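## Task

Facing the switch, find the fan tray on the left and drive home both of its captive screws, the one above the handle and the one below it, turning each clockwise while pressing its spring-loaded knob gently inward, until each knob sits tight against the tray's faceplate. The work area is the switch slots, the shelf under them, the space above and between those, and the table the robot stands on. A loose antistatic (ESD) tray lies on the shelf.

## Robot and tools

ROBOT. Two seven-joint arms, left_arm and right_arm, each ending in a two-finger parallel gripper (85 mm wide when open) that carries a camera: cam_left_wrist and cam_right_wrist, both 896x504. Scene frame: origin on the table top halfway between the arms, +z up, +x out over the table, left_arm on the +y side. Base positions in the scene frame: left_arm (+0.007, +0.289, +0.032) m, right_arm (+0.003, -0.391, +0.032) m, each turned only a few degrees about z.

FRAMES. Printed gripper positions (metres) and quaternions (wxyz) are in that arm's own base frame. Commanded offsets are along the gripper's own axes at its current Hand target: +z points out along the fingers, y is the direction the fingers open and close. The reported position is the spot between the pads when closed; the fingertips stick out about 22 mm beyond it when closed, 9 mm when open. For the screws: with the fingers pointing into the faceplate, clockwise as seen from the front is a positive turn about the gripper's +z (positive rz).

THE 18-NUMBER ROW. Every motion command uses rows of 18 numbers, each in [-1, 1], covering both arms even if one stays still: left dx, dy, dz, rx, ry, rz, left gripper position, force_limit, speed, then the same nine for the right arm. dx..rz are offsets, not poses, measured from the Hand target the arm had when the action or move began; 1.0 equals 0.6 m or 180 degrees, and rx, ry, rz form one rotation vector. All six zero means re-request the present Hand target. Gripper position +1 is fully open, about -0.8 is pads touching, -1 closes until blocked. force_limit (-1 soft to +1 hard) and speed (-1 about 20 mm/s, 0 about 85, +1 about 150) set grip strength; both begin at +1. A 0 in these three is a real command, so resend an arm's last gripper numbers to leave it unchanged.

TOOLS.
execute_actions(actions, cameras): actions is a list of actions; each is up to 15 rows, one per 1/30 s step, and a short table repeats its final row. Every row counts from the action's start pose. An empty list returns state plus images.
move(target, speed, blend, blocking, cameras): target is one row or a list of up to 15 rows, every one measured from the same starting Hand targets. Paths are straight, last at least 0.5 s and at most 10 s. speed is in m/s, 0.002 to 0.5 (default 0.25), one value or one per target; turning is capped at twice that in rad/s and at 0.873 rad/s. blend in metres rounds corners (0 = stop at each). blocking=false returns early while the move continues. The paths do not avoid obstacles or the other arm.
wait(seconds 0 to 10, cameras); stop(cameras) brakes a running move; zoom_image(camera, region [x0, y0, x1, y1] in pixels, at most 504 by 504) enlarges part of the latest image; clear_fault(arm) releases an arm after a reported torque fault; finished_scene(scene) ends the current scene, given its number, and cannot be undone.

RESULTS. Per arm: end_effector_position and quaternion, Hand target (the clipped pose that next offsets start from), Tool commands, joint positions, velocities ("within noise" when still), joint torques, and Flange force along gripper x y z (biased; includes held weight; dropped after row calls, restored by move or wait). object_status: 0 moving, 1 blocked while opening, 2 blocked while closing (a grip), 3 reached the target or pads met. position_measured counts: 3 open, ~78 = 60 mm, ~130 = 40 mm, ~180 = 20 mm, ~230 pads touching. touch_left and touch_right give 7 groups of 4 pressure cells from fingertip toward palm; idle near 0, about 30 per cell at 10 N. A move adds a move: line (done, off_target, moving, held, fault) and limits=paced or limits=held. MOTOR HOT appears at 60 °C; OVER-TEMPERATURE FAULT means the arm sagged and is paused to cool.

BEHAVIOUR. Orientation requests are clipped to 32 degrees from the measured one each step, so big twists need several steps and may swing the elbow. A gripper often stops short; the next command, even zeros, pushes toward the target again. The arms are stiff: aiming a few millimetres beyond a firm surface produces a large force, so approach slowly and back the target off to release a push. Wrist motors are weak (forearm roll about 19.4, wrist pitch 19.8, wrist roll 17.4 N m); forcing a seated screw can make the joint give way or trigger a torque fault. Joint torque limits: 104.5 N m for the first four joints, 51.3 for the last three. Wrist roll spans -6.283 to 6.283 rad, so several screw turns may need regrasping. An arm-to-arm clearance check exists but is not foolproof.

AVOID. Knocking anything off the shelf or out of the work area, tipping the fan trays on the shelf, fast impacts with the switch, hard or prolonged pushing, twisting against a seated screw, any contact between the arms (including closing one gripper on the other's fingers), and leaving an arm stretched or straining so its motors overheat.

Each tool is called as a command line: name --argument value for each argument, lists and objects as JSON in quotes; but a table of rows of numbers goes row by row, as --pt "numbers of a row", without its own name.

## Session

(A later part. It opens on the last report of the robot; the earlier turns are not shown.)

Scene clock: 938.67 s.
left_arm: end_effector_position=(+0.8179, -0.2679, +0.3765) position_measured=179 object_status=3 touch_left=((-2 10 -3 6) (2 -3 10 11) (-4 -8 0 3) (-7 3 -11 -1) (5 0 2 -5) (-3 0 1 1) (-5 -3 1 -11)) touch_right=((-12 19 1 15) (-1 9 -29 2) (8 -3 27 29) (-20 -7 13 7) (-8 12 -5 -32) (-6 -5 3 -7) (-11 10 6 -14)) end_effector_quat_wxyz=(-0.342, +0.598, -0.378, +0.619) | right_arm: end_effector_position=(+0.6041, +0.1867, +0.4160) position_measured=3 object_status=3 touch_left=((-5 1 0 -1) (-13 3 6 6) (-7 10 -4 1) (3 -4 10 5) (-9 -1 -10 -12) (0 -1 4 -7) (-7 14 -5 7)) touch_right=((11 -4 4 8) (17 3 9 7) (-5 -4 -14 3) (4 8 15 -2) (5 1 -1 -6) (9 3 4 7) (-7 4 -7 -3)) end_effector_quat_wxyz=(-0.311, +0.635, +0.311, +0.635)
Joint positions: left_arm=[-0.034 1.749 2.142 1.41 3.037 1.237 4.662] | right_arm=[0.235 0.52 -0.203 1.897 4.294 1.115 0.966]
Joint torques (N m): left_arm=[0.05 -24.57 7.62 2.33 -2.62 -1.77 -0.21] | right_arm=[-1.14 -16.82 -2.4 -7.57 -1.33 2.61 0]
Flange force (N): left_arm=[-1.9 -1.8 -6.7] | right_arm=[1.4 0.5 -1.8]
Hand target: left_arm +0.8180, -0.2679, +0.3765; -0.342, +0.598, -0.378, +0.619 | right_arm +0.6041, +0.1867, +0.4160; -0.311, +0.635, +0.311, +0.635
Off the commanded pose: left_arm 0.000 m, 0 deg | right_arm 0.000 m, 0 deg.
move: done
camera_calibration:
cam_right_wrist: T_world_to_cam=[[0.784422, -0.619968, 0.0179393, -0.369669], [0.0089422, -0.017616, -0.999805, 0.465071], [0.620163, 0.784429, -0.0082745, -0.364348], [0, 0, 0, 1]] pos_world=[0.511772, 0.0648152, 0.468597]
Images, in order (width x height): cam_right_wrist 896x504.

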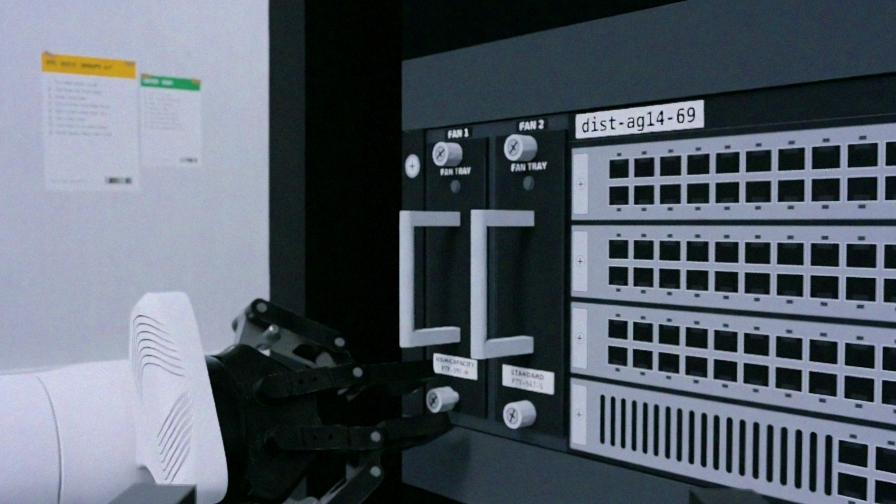

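move --target '[0,0,0.0128,0,0,0,-0.4,-0.5,-1,0,0,0,0,0,0,1,1,1]' --speed 0.05

move --target '[0,0,0,0,0,0,-1,-0.8,-1,0,0,0,0,0,0,1,1,1]' --speed 0.05 --cameras '["cam_right_wrist"]'

Scene clock: 947.17 s.
left_arm: end_effector_position=(+0.8256, -0.2683, +0.3765) position_measured=179 object_status=3 touch_left=((-2 9 2 -3) (-6 3 8 4) (-4 -3 0 -2) (-7 4 -8 2) (3 -2 1 -13) (2 -3 -9 6) (3 -1 -3 -5)) touch_right=((-5 18 -3 -23) (8 -11 -25 -23) (7 -29 1 26) (0 3 -9 -1) (1 5 -1 6) (15 -8 -5 3) (1 16 1 0)) end_effector_quat_wxyz=(-0.342, +0.598, -0.378, +0.619) | right_arm: end_effector_position=(+0.6041, +0.1867, +0.4160) position_measured=3 object_status=3 touch_left=((1 -9 6 -1) (-18 -5 6 1) (-8 2 -2 -4) (10 -1 -3 -13) (-2 5 -8 -11) (0 2 -10 -7) (-4 11 -13 5)) touch_right=((-9 2 -17 -3) (-5 -3 -10 14) (20 -14 2 -8) (14 4 16 10) (7 -8 -2 -6) (4 -3 3 7) (-1 -3 12 -9)) end_effector_quat_wxyz=(-0.311, +0.635, +0.311, +0.635)
Joint positions: left_arm=[-0.029 1.745 2.142 1.379 3.037 1.212 4.664] | right_arm=[0.235 0.52 -0.203 1.897 4.294 1.115 0.966]
Joint torques (N m): left_arm=[0.01 -24.85 7.57 2.6 -2.59 -1.78 -0.21] | right_arm=[-1.12 -16.87 -2.38 -7.58 -1.32 2.58 0.01]
Flange force (N): left_arm=[-1.5 -1.7 -6.2] | right_arm=[1.3 0.5 -1.8]
Hand target: left_arm +0.8256, -0.2683, +0.3765; -0.342, +0.598, -0.378, +0.619 | right_arm +0.6041, +0.1867, +0.4160; -0.311, +0.635, +0.311, +0.635
Off the commanded pose: left_arm 0.000 m, 0 deg | right_arm 0.000 m, 0 deg.
move: done

Scene clock: 947.90 s.
left_arm: end_effector_position=(+0.8256, -0.2684, +0.3765) position_measured=201 object_status=0 touch_left=((23 181 372 70) (3 45 82 18) (-6 -11 6 2) (-6 2 -13 2) (8 -5 6 -5) (-1 -7 -2 -5) (-11 -7 1 1)) touch_right=((20 237 407 60) (-32 72 87 6) (-3 -10 -25 -16) (3 0 -13 6) (-12 -10 40 3) (6 -7 5 -25) (-10 -4 9 -1)) end_effector_quat_wxyz=(-0.342, +0.598, -0.378, +0.619) | right_arm: end_effector_position=(+0.6041, +0.1867, +0.4160) position_measured=3 object_status=3 touch_left=((-9 -4 8 -12) (-3 4 4 -11) (-4 8 4 3) (8 5 -6 -7) (-4 7 -10 -16) (1 -1 3 -1) (2 11 5 2)) touch_right=((-13 2 6 0) (-17 5 6 -8) (-17 -6 -15 -16) (10 -8 -5 -3) (-10 -6 1 -7) (19 -14 8 -9) (-10 17 -1 -14)) end_effector_quat_wxyz=(-0.311, +0.635, +0.311, +0.635)
Joint positions: left_arm=[-0.029 1.745 2.142 1.379 3.037 1.212 4.664] | right_arm=[0.235 0.52 -0.203 1.897 4.294 1.115 0.966]
Joint torques (N m): left_arm=[-0.37 -24.69 7.62 2 -2.6 -1.77 -0.2] | right_arm=[-1.12 -16.84 -2.37 -7.59 -1.32 2.59 0]
Flange force (N): left_arm=[-1.7 -1.7 -8.3] | right_arm=[1.3 0.4 -1.8]
Hand target: left_arm +0.8256, -0.2683, +0.3765; -0.342, +0.598, -0.378, +0.619 | right_arm +0.6041, +0.1867, +0.4160; -0.311, +0.635, +0.311, +0.635
Off the commanded pose: left_arm 0.000 m, 0 deg | right_arm 0.000 m, 0 deg.
move: done
camera_calibration:
cam_right_wrist: T_world_to_cam=[[0.784422, -0.619968, 0.0179393, -0.369669], [0.0089422, -0.017616, -0.999805, 0.465071], [0.620163, 0.784429, -0.0082745, -0.364348], [0, 0, 0, 1]] pos_world=[0.511772, 0.0648152, 0.468597]
Images, in order (width x height): cam_right_wrist 896x504.

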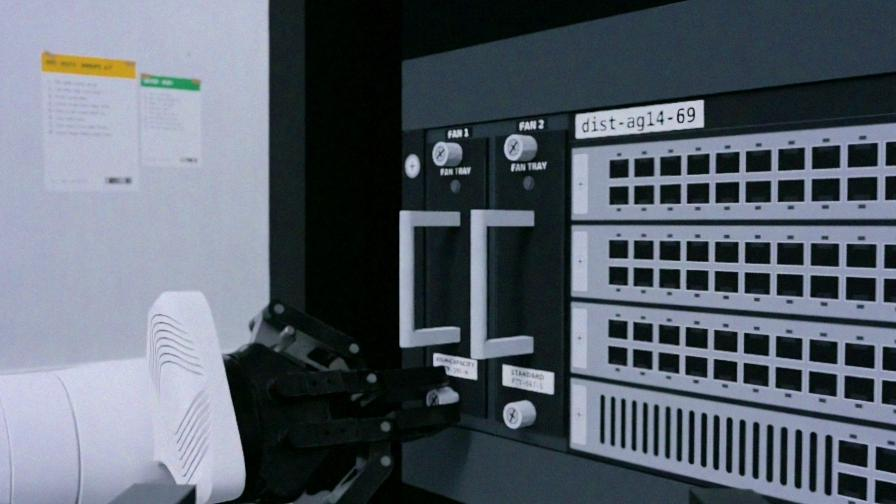

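move --target '[0,0,0,0,0,0,-0.5,-0.5,-1,0,0,0,0,0,0,1,1,1]' --speed 0.05

move --target '[0.0022,0,0,0,0,0,-0.5,-0.5,-1,0,0,0,0,0,0,1,1,1]' --speed 0.05

move --target '[0,0,0,0,0,0,-1,-0.5,-1,0,0,0,0,0,0,1,1,1]' --speed 0.05

Scene clock: 958.87 s.
left_arm: end_effector_position=(+0.8256, -0.2683, +0.3765) position_measured=192 object_status=3 touch_left=((0 6 -6 -1) (-6 7 3 3) (-10 -12 0 -4) (-7 0 -10 3) (0 -1 -5 -12) (1 0 5 -5) (-9 3 -4 -6)) touch_right=((11 -16 -9 -29) (-5 -6 -10 2) (-12 3 12 6) (10 7 18 2) (5 -37 21 22) (-7 16 6 7) (-15 -2 -1 -12)) end_effector_quat_wxyz=(-0.342, +0.598, -0.378, +0.619) | right_arm: end_effector_position=(+0.6041, +0.1867, +0.4160) position_measured=3 object_status=3 touch_left=((-11 9 0 -6) (-4 -1 1 -10) (-3 10 -1 3) (13 0 17 1) (-12 10 2 -12) (-1 2 -3 -8) (9 19 9 1)) touch_right=((-8 8 -3 3) (-13 14 13 -4) (-20 12 -23 -7) (1 -14 10 1) (-2 -6 -11 -9) (2 7 6 5) (3 1 14 -9)) end_effector_quat_wxyz=(-0.311, +0.635, +0.311, +0.635)
Joint positions: left_arm=[-0.029 1.745 2.142 1.379 3.037 1.212 4.664] | right_arm=[0.235 0.52 -0.203 1.897 4.294 1.115 0.966]
Joint torques (N m): left_arm=[-0.02 -24.84 7.52 2.56 -2.61 -1.75 -0.23] | right_arm=[-1.13 -16.8 -2.35 -7.57 -1.33 2.6 0.02]
Flange force (N): left_arm=[-1.5 -1.7 -6.2] | right_arm=[1.5 0.4 -1.8]
Hand target: left_arm +0.8256, -0.2683, +0.3765; -0.342, +0.598, -0.378, +0.619 | right_arm +0.6041, +0.1867, +0.4160; -0.311, +0.635, +0.311, +0.635
Off the commanded pose: left_arm 0.000 m, 0 deg | right_arm 0.000 m, 0 deg.
move: done

Scene clock: 959.57 s.
left_arm: end_effector_position=(+0.8256, -0.2695, +0.3771) position_measured=192 object_status=3 touch_left=((10 11 -7 -9) (-5 -2 10 6) (-1 -15 8 1) (-1 10 -7 5) (-9 2 -7 -4) (-4 1 5 5) (-8 2 -13 -12)) touch_right=((-13 -6 15 -8) (-3 -11 5 2) (8 -13 8 11) (-31 -2 -9 21) (32 -2 -13 -3) (-16 9 -4 -13) (21 11 5 -15)) end_effector_quat_wxyz=(-0.342, +0.598, -0.378, +0.619) | right_arm: end_effector_position=(+0.6041, +0.1867, +0.4160) position_measured=3 object_status=3 touch_left=((-13 5 3 10) (-2 -12 -9 -14) (-13 8 1 -2) (7 0 1 3) (-8 2 -5 -20) (4 3 4 6) (-11 -4 -1 -4)) touch_right=((-5 -1 -10 -2) (-10 -6 12 5) (-1 -10 -16 -2) (1 -2 11 2) (14 -5 -3 -12) (7 5 -6 13) (6 5 18 -7)) end_effector_quat_wxyz=(-0.311, +0.635, +0.311, +0.635)
Joint positions: left_arm=[-0.026 1.743 2.143 1.377 3.037 1.213 4.665] | right_arm=[0.235 0.52 -0.203 1.897 4.294 1.115 0.966]
Joint torques (N m): left_arm=[0.03 -24.9 7.55 2.57 -2.61 -1.74 -0.22] | right_arm=[-1.11 -16.82 -2.41 -7.53 -1.34 2.6 0]
Flange force (N): left_arm=[-1.7 -1.6 -6.2] | right_arm=[1.4 0.6 -1.7]
Hand target: left_arm +0.8256, -0.2695, +0.3771; -0.342, +0.598, -0.378, +0.619 | right_arm +0.6041, +0.1867, +0.4160; -0.311, +0.635, +0.311, +0.635
Off the commanded pose: left_arm 0.000 m, 0 deg | right_arm 0.000 m, 0 deg.
move: done

Scene clock: 960.10 s.
left_arm: end_effector_position=(+0.8255, -0.2695, +0.3771) position_measured=202 object_status=0 touch_left=((50 305 329 61) (4 90 77 14) (6 0 12 5) (-5 9 -5 -5) (1 1 -2 -3) (-9 -9 -8 2) (-2 -3 -3 -12)) touch_right=((17 356 359 97) (17 97 83 23) (-26 -30 27 -15) (3 16 1 11) (-10 -5 6 -3) (11 -2 -23 17) (8 7 3 10)) end_effector_quat_wxyz=(-0.342, +0.598, -0.378, +0.619) | right_arm: end_effector_position=(+0.6041, +0.1867, +0.4160) position_measured=3 object_status=3 touch_left=((-7 -4 9 -4) (-13 -10 -3 -8) (-1 10 5 7) (13 5 -2 -3) (-12 -3 -4 -13) (-9 2 -1 9) (-2 11 1 2)) touch_right=((-13 -6 -12 8) (-4 21 -4 -1) (-1 -5 9 12) (1 10 6 -3) (-6 -17 -4 -6) (4 13 10 12) (-11 -11 -2 3)) end_effector_quat_wxyz=(-0.311, +0.635, +0.311, +0.635)
Joint positions: left_arm=[-0.026 1.743 2.143 1.377 3.037 1.213 4.665] | right_arm=[0.235 0.52 -0.203 1.897 4.294 1.115 0.966]
Joint torques (N m): left_arm=[-0.38 -24.72 7.6 2.02 -2.62 -1.78 -0.21] | right_arm=[-1.13 -16.82 -2.38 -7.58 -1.35 2.57 -0.01]
Flange force (N): left_arm=[-1.7 -1.7 -8.2] | right_arm=[1.4 0.5 -1.9]
Hand target: left_arm +0.8255, -0.2695, +0.3771; -0.342, +0.598, -0.378, +0.619 | right_arm +0.6041, +0.1867, +0.4160; -0.311, +0.635, +0.311, +0.635
Off the commanded pose: left_arm 0.000 m, 0 deg | right_arm 0.000 m, 0 deg.
move: done

move --target '[0,0,0.0042,0,0,0,-1,-0.5,-1,0,0,0,0,0,0,1,1,1]' --speed 0.02

Scene clock: 963.20 s.
left_arm: end_effector_position=(+0.8280, -0.2696, +0.3772) position_measured=202 object_status=2 touch_left=((53 322 356 56) (-6 103 87 17) (-2 -9 6 0) (-12 3 1 0) (1 -4 -6 -8) (-8 0 3 8) (-1 8 -5 -8)) touch_right=((38 398 401 88) (46 113 77 27) (-19 1 -21 -1) (-4 -15 -10 -4) (8 -3 -3 -13) (-20 -12 -19 -14) (-9 -14 17 -15)) end_effector_quat_wxyz=(-0.342, +0.598, -0.378, +0.619) | right_arm: end_effector_position=(+0.6041, +0.1867, +0.4160) position_measured=3 object_status=3 touch_left=((-10 6 1 -1) (4 -2 7 -1) (-14 0 0 9) (7 -2 -3 -8) (5 5 -1 -16) (4 5 3 3) (2 13 -3 -10)) touch_right=((-6 -2 -6 -2) (5 5 1 -6) (-6 -8 -4 5) (5 -8 9 -13) (-9 4 -12 0) (-7 0 10 14) (1 16 1 4)) end_effector_quat_wxyz=(-0.311, +0.635, +0.311, +0.635)
Joint positions: left_arm=[-0.025 1.741 2.143 1.366 3.037 1.205 4.665] | right_arm=[0.235 0.52 -0.203 1.897 4.294 1.115 0.966]
Joint torques (N m): left_arm=[-1.41 -23.63 7.43 -0.79 -2.28 -2.36 -0.22] | right_arm=[-1.14 -16.8 -2.38 -7.56 -1.3 2.59 0.01]
Flange force (N): left_arm=[-3.2 -2.7 -20.4] | right_arm=[1.4 0.4 -1.8]
Hand target: left_arm +0.8281, -0.2696, +0.3771; -0.342, +0.598, -0.378, +0.619 | right_arm +0.6041, +0.1867, +0.4160; -0.311, +0.635, +0.311, +0.635
Off the commanded pose: left_arm 0.000 m, 0 deg | right_arm 0.000 m, 0 deg.
move: done

move --pt "0 0 0.0003 0 0 0.55 -1 -0.5 -1 0 0 0 0 0 0 1 1 1" --pt "0 0 0.0006 0 0 -0.9 -1 -0.5 -1 0 0 0 0 0 0 1 1 1" --speed 0.43 --blend 0.003

Scene clock: 976.47 s.
left_arm: end_effector_position=(+0.8284, -0.2696, +0.3771) position_measured=202 object_status=2 touch_left=((46 302 334 60) (-3 97 78 12) (4 -9 1 -4) (-6 7 -8 -3) (4 -1 0 1) (-3 -9 0 1) (3 -1 7 -5)) touch_right=((74 399 440 91) (11 76 75 6) (-13 19 19 10) (-6 9 25 5) (4 -3 20 2) (22 16 19 8) (12 13 11 27)) end_effector_quat_wxyz=(+0.558, +0.466, +0.531, +0.435) | right_arm: end_effector_position=(+0.6041, +0.1867, +0.4160) position_measured=3 object_status=3 touch_left=((-4 3 8 -2) (-6 -1 -9 3) (-1 3 -3 5) (13 6 -2 -9) (-10 4 -2 -15) (-10 -11 2 -7) (0 4 -2 2)) touch_right=((-11 -2 -7 7) (10 -7 3 -7) (9 -7 9 -10) (15 4 18 -2) (3 6 1 -10) (11 -5 3 -1) (-5 3 5 2)) end_effector_quat_wxyz=(-0.311, +0.635, +0.311, +0.635)
Joint positions: left_arm=[-0.01 1.025 0.877 1.364 3.58 0.987 2.298] | right_arm=[0.235 0.52 -0.203 1.897 4.294 1.115 0.966]
Joint torques (N m): left_arm=[-5.89 -14.55 1.55 -11.34 -0.38 0.01 -0.32] | right_arm=[-1.14 -16.82 -2.38 -7.54 -1.31 2.58 0.03]
Flange force (N): left_arm=[0.2 9.0 -31.8] | right_arm=[1.5 0.5 -1.8]
Hand target: left_arm +0.8284, -0.2696, +0.3771; +0.558, +0.466, +0.531, +0.435 | right_arm +0.6041, +0.1867, +0.4160; -0.311, +0.635, +0.311, +0.635
Off the commanded pose: left_arm 0.000 m, 0 deg | right_arm 0.000 m, 0 deg.
move: done

move --target '[0,0,0,0,0,0.55,-1,-0.5,-1,0,0,0,0,0,0,1,1,1]' --speed 0.43

Scene clock: 982.70 s.
left_arm: end_effector_position=(+0.8284, -0.2697, +0.3771) position_measured=202 object_status=2 touch_left=((58 329 359 58) (5 111 89 12) (7 -4 7 4) (-12 3 -6 3) (1 7 4 -7) (-1 -4 -5 3) (-1 -3 -7 6)) touch_right=((50 360 416 115) (34 97 78 2) (19 -19 -2 -14) (-1 3 8 -9) (-6 9 29 -21) (13 5 -8 -8) (8 15 -7 10)) end_effector_quat_wxyz=(+0.032, +0.707, -0.010, +0.706) | right_arm: end_effector_position=(+0.6041, +0.1867, +0.4160) position_measured=3 object_status=3 touch_left=((-5 -3 2 -3) (-6 -6 5 -5) (-7 8 -2 5) (9 -4 11 7) (-5 9 -1 -12) (2 0 7 -4) (-8 13 9 0)) touch_right=((-7 0 -4 8) (-12 3 13 -4) (-8 -25 -9 -20) (0 -9 10 8) (-4 -7 -11 -22) (5 -16 -8 11) (0 -11 4 6)) end_effector_quat_wxyz=(-0.311, +0.635, +0.311, +0.635)
Joint positions: left_arm=[0.279 0.868 0.251 1.349 3.688 0.786 0.991] | right_arm=[0.235 0.52 -0.203 1.897 4.294 1.115 0.966]
Joint torques (N m): left_arm=[-5.24 -15.33 -1.14 -11.17 -0.52 0.12 -0.32] | right_arm=[-1.18 -16.8 -2.36 -7.59 -1.35 2.6 0.02]
Flange force (N): left_arm=[8.6 -2.1 -30.6] | right_arm=[1.5 0.5 -2.0]
Hand target: left_arm +0.8284, -0.2697, +0.3771; +0.032, +0.707, -0.010, +0.706 | right_arm +0.6041, +0.1867, +0.4160; -0.311, +0.635, +0.311, +0.635
Off the commanded pose: left_arm 0.000 m, 0 deg | right_arm 0.000 m, 0 deg.
move: done

move --target '[0,0,0,0,0,0.55,-1,-0.5,-1,0,0,0,0,0,0,1,1,1]' --speed 0.43 --cameras '["cam_right_wrist"]'

zoom_image --camera "cam_right_wrist" --region '[380, 350, 500, 450]'

Scene clock: 988.77 s.
left_arm: end_effector_position=(+0.8284, -0.2697, +0.3771) position_measured=202 object_status=2 touch_left=((60 346 377 62) (5 115 83 14) (3 -1 8 -6) (-7 2 -5 1) (5 -6 2 -8) (-1 -4 -1 4) (-2 -3 -3 -6)) touch_right=((35 332 369 82) (10 85 110 25) (-30 -1 11 -6) (-12 1 -14 24) (12 -25 -2 -8) (7 14 13 -14) (9 -10 29 3)) end_effector_quat_wxyz=(+0.516, -0.452, +0.544, -0.483) | right_arm: end_effector_position=(+0.6041, +0.1867, +0.4160) position_measured=3 object_status=3 touch_left=((-9 1 14 -5) (-5 -10 -4 -11) (-4 10 0 -3) (-1 8 11 -5) (-5 8 4 -3) (11 -5 2 2) (-10 9 4 7)) touch_right=((-18 14 9 1) (-2 -7 -10 -11) (-17 -19 -7 -7) (25 -19 9 8) (8 6 -13 -16) (-7 -1 16 15) (7 -12 0 -1)) end_effector_quat_wxyz=(-0.311, +0.635, +0.311, +0.635)
Joint positions: left_arm=[0.623 0.885 -0.401 1.331 3.684 0.58 -0.272] | right_arm=[0.235 0.52 -0.203 1.897 4.294 1.115 0.966]
Joint torques (N m): left_arm=[-5.38 -15.92 -3.88 -8.43 0.07 0.03 -0.23] | right_arm=[-1.16 -16.81 -2.35 -7.62 -1.33 2.6 0]
Flange force (N): left_arm=[-1.6 -8.6 -23.9] | right_arm=[1.4 0.3 -1.9]
Hand target: left_arm +0.8284, -0.2697, +0.3771; +0.516, -0.452, +0.544, -0.483 | right_arm +0.6041, +0.1867, +0.4160; -0.311, +0.635, +0.311, +0.635
Off the commanded pose: left_arm 0.000 m, 0 deg | right_arm 0.000 m, 0 deg.
move: done
camera_calibration:
cam_right_wrist: T_world_to_cam=[[0.784422, -0.619968, 0.0179393, -0.369669], [0.0089422, -0.017616, -0.999805, 0.465071], [0.620163, 0.784429, -0.0082745, -0.364348], [0, 0, 0, 1]] pos_world=[0.511772, 0.0648152, 0.468597]
Images, in order (width x height): cam_right_wrist 896x504.

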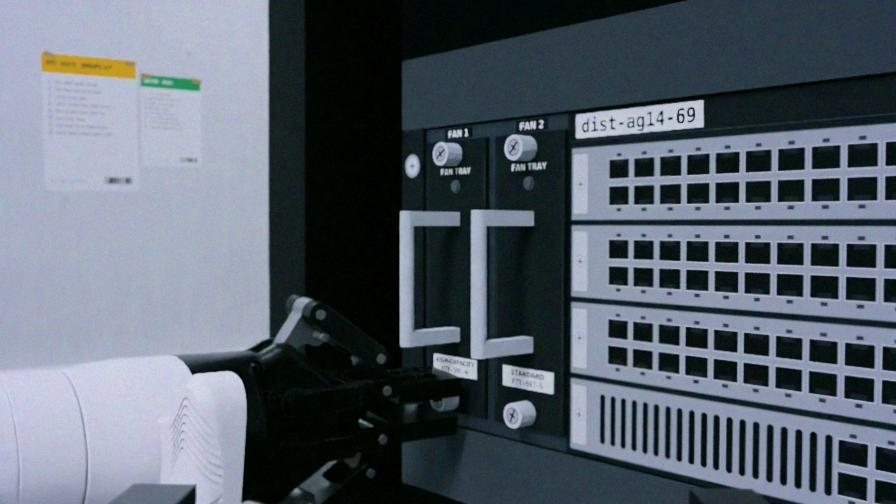

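Scaled by 4.200 from the camera's 896x504 image, which has a finer 1280x720 frame.

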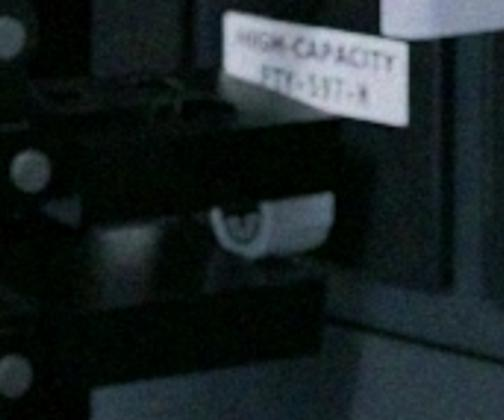

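move --target '[0,-0.0017,0,0,0,0.4,-1,-0.5,-1,0,0,0,0,0,0,1,1,1]' --speed 0.43

Scene clock: 1000.57 s.
left_arm: end_effector_position=(+0.8284, -0.2698, +0.3781) position_measured=202 object_status=2 touch_left=((79 377 400 70) (3 136 101 19) (-10 -10 11 -5) (-1 4 -6 2) (-6 -11 -6 0) (-2 -10 6 5) (3 -4 -8 -1)) touch_right=((55 254 305 59) (7 80 31 5) (-25 -5 -5 -36) (-41 -18 4 1) (-17 3 15 -22) (24 -2 14 -8) (12 -38 -4 -11)) end_effector_quat_wxyz=(+0.702, -0.046, +0.706, -0.087) | right_arm: end_effector_position=(+0.6041, +0.1867, +0.4160) position_measured=3 object_status=3 touch_left=((-6 13 4 -2) (-6 -1 0 -12) (-4 8 0 5) (12 7 5 1) (-7 11 4 -13) (1 4 -11 -7) (2 6 -4 -4)) touch_right=((-4 -20 -6 -5) (1 2 6 -2) (17 11 -2 4) (7 -8 -19 14) (-4 5 -8 8) (-7 -3 14 -8) (7 -2 -1 -13)) end_effector_quat_wxyz=(-0.311, +0.635, +0.311, +0.635)
Joint positions: left_arm=[0.849 1.019 -0.906 1.319 3.51 0.425 -0.976] | right_arm=[0.235 0.52 -0.203 1.897 4.294 1.115 0.966]
Joint torques (N m): left_arm=[-16.8 -27.19 -15.93 0.72 3.1 0.01 -0.33] | right_arm=[-1.15 -16.83 -2.36 -7.57 -1.31 2.6 -0.01]
Flange force (N): left_arm=[5.9 -18.7 3.0] | right_arm=[1.3 0.4 -1.8]
Hand target: left_arm +0.8284, -0.2698, +0.3781; +0.702, -0.046, +0.706, -0.087 | right_arm +0.6041, +0.1867, +0.4160; -0.311, +0.635, +0.311, +0.635
Off the commanded pose: left_arm 0.000 m, 0 deg | right_arm 0.000 m, 0 deg.
move: done

move --target '[0.0008,-0.005,0,0,0,0,-1,-0.5,-1,0,0,0,0,0,0,1,1,1]' --speed 0.03

Scene clock: 1004.00 s.
left_arm: end_effector_position=(+0.8283, -0.2727, +0.3782) position_measured=202 object_status=2 touch_left=((57 352 369 64) (-4 119 82 12) (-1 -11 4 -5) (-11 -1 -5 10) (6 0 -4 -12) (-2 2 3 3) (-3 -8 1 -9)) touch_right=((32 330 359 65) (40 127 83 -7) (-14 -15 30 -26) (-2 40 7 -4) (0 -10 22 -4) (19 -17 -4 41) (1 -9 26 8)) end_effector_quat_wxyz=(+0.702, -0.046, +0.706, -0.087) | right_arm: end_effector_position=(+0.6041, +0.1867, +0.4160) position_measured=3 object_status=3 touch_left=((-13 -4 5 1) (3 0 1 -14) (3 16 -1 2) (0 -1 3 -9) (-6 9 -3 -12) (8 12 -1 7) (2 13 -6 3)) touch_right=((-10 6 -3 4) (5 5 -10 17) (18 0 4 1) (10 -4 12 -8) (8 -24 -9 -9) (-7 10 -8 10) (3 5 0 2)) end_effector_quat_wxyz=(-0.311, +0.635, +0.311, +0.635)
Joint positions: left_arm=[0.855 1.023 -0.911 1.314 3.519 0.418 -0.979] | right_arm=[0.235 0.52 -0.203 1.897 4.294 1.115 0.966]
Joint torques (N m): left_arm=[-6.83 -22.59 -9.37 -6.53 0.83 1.1 -0.27] | right_arm=[-1.09 -16.79 -2.38 -7.55 -1.3 2.59 0.01]
Flange force (N): left_arm=[-0.3 -3.9 -13.2] | right_arm=[1.5 0.4 -1.7]
Hand target: left_arm +0.8282, -0.2728, +0.3782; +0.702, -0.046, +0.706, -0.087 | right_arm +0.6041, +0.1867, +0.4160; -0.311, +0.635, +0.311, +0.635
Off the commanded pose: left_arm 0.000 m, 0 deg | right_arm 0.000 m, 0 deg.
move: done

move --pt "0 0 0 0 0 0 -0.4 -0.5 -1 0 0 0 0 0 0 1 1 1" --pt "0 0 -0.04 0 0 0 -0.4 -0.5 -1 0 0 0 0 0 0 1 1 1" --speed '[0.05,0.1]' --cameras '["cam_right_wrist"]'

zoom_image --camera "cam_right_wrist" --region '[400, 350, 552, 440]'

Scene clock: 1009.90 s.
left_arm: end_effector_position=(+0.8043, -0.2714, +0.3782) position_measured=179 object_status=3 touch_left=((-6 7 -6 2) (-7 -6 12 6) (-7 -6 11 -5) (-3 5 -6 -3) (3 2 -8 -3) (-5 -12 6 10) (-7 -5 -8 -3)) touch_right=((4 -13 -30 -1) (-1 6 -5 -12) (-5 1 29 -1) (17 8 -5 -5) (-4 3 7 -6) (22 -11 -15 -4) (16 -6 19 -4)) end_effector_quat_wxyz=(+0.702, -0.046, +0.706, -0.087) | right_arm: end_effector_position=(+0.6041, +0.1867, +0.4160) position_measured=3 object_status=3 touch_left=((-13 -3 5 -2) (-6 -6 -1 4) (-3 2 3 2) (9 8 3 8) (-15 11 -5 -12) (6 2 -4 -6) (3 6 -10 -2)) touch_right=((-12 1 -18 -6) (-3 -25 8 -9) (-3 0 12 3) (-12 -10 -6 -3) (1 -6 0 8) (7 3 10 11) (-12 5 11 3)) end_effector_quat_wxyz=(-0.311, +0.635, +0.311, +0.635)
Joint positions: left_arm=[0.9 0.989 -0.917 1.409 3.512 0.465 -0.979] | right_arm=[0.235 0.52 -0.203 1.897 4.294 1.115 0.966]
Joint torques (N m): left_arm=[0 -22.53 -7.12 -8.8 0.34 2.4 -0.26] | right_arm=[-1.13 -16.81 -2.39 -7.56 -1.32 2.61 0]
Flange force (N): left_arm=[-0.8 2.6 -5.6] | right_arm=[1.4 0.5 -1.8]
Hand target: left_arm +0.8043, -0.2714, +0.3782; +0.702, -0.046, +0.706, -0.087 | right_arm +0.6041, +0.1867, +0.4160; -0.311, +0.635, +0.311, +0.635
Off the commanded pose: left_arm 0.000 m, 0 deg | right_arm 0.000 m, 0 deg.
move: done
camera_calibration:
cam_right_wrist: T_world_to_cam=[[0.784422, -0.619968, 0.0179393, -0.369669], [0.0089422, -0.017616, -0.999805, 0.465071], [0.620163, 0.784429, -0.0082745, -0.364348], [0, 0, 0, 1]] pos_world=[0.511772, 0.0648152, 0.468597]
Images, in order (width x height): cam_right_wrist 896x504.

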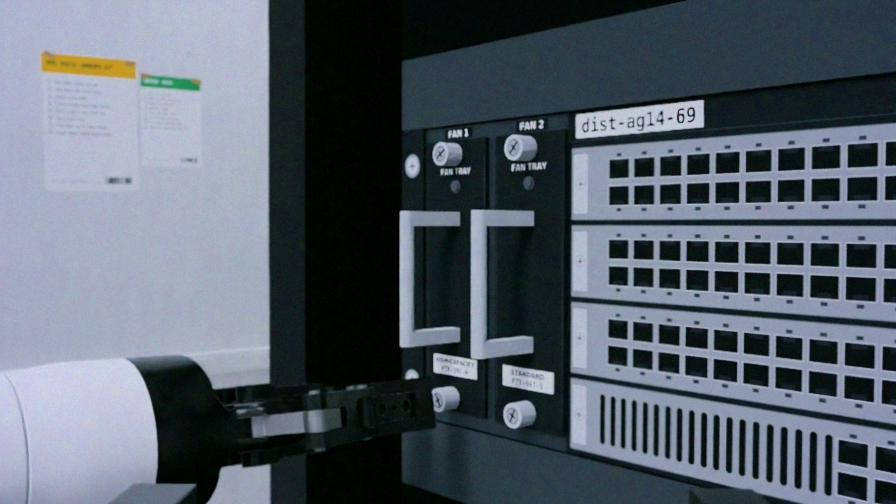

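Scaled by 3.316 from the camera's 896x504 image, which has a finer 1280x720 frame.

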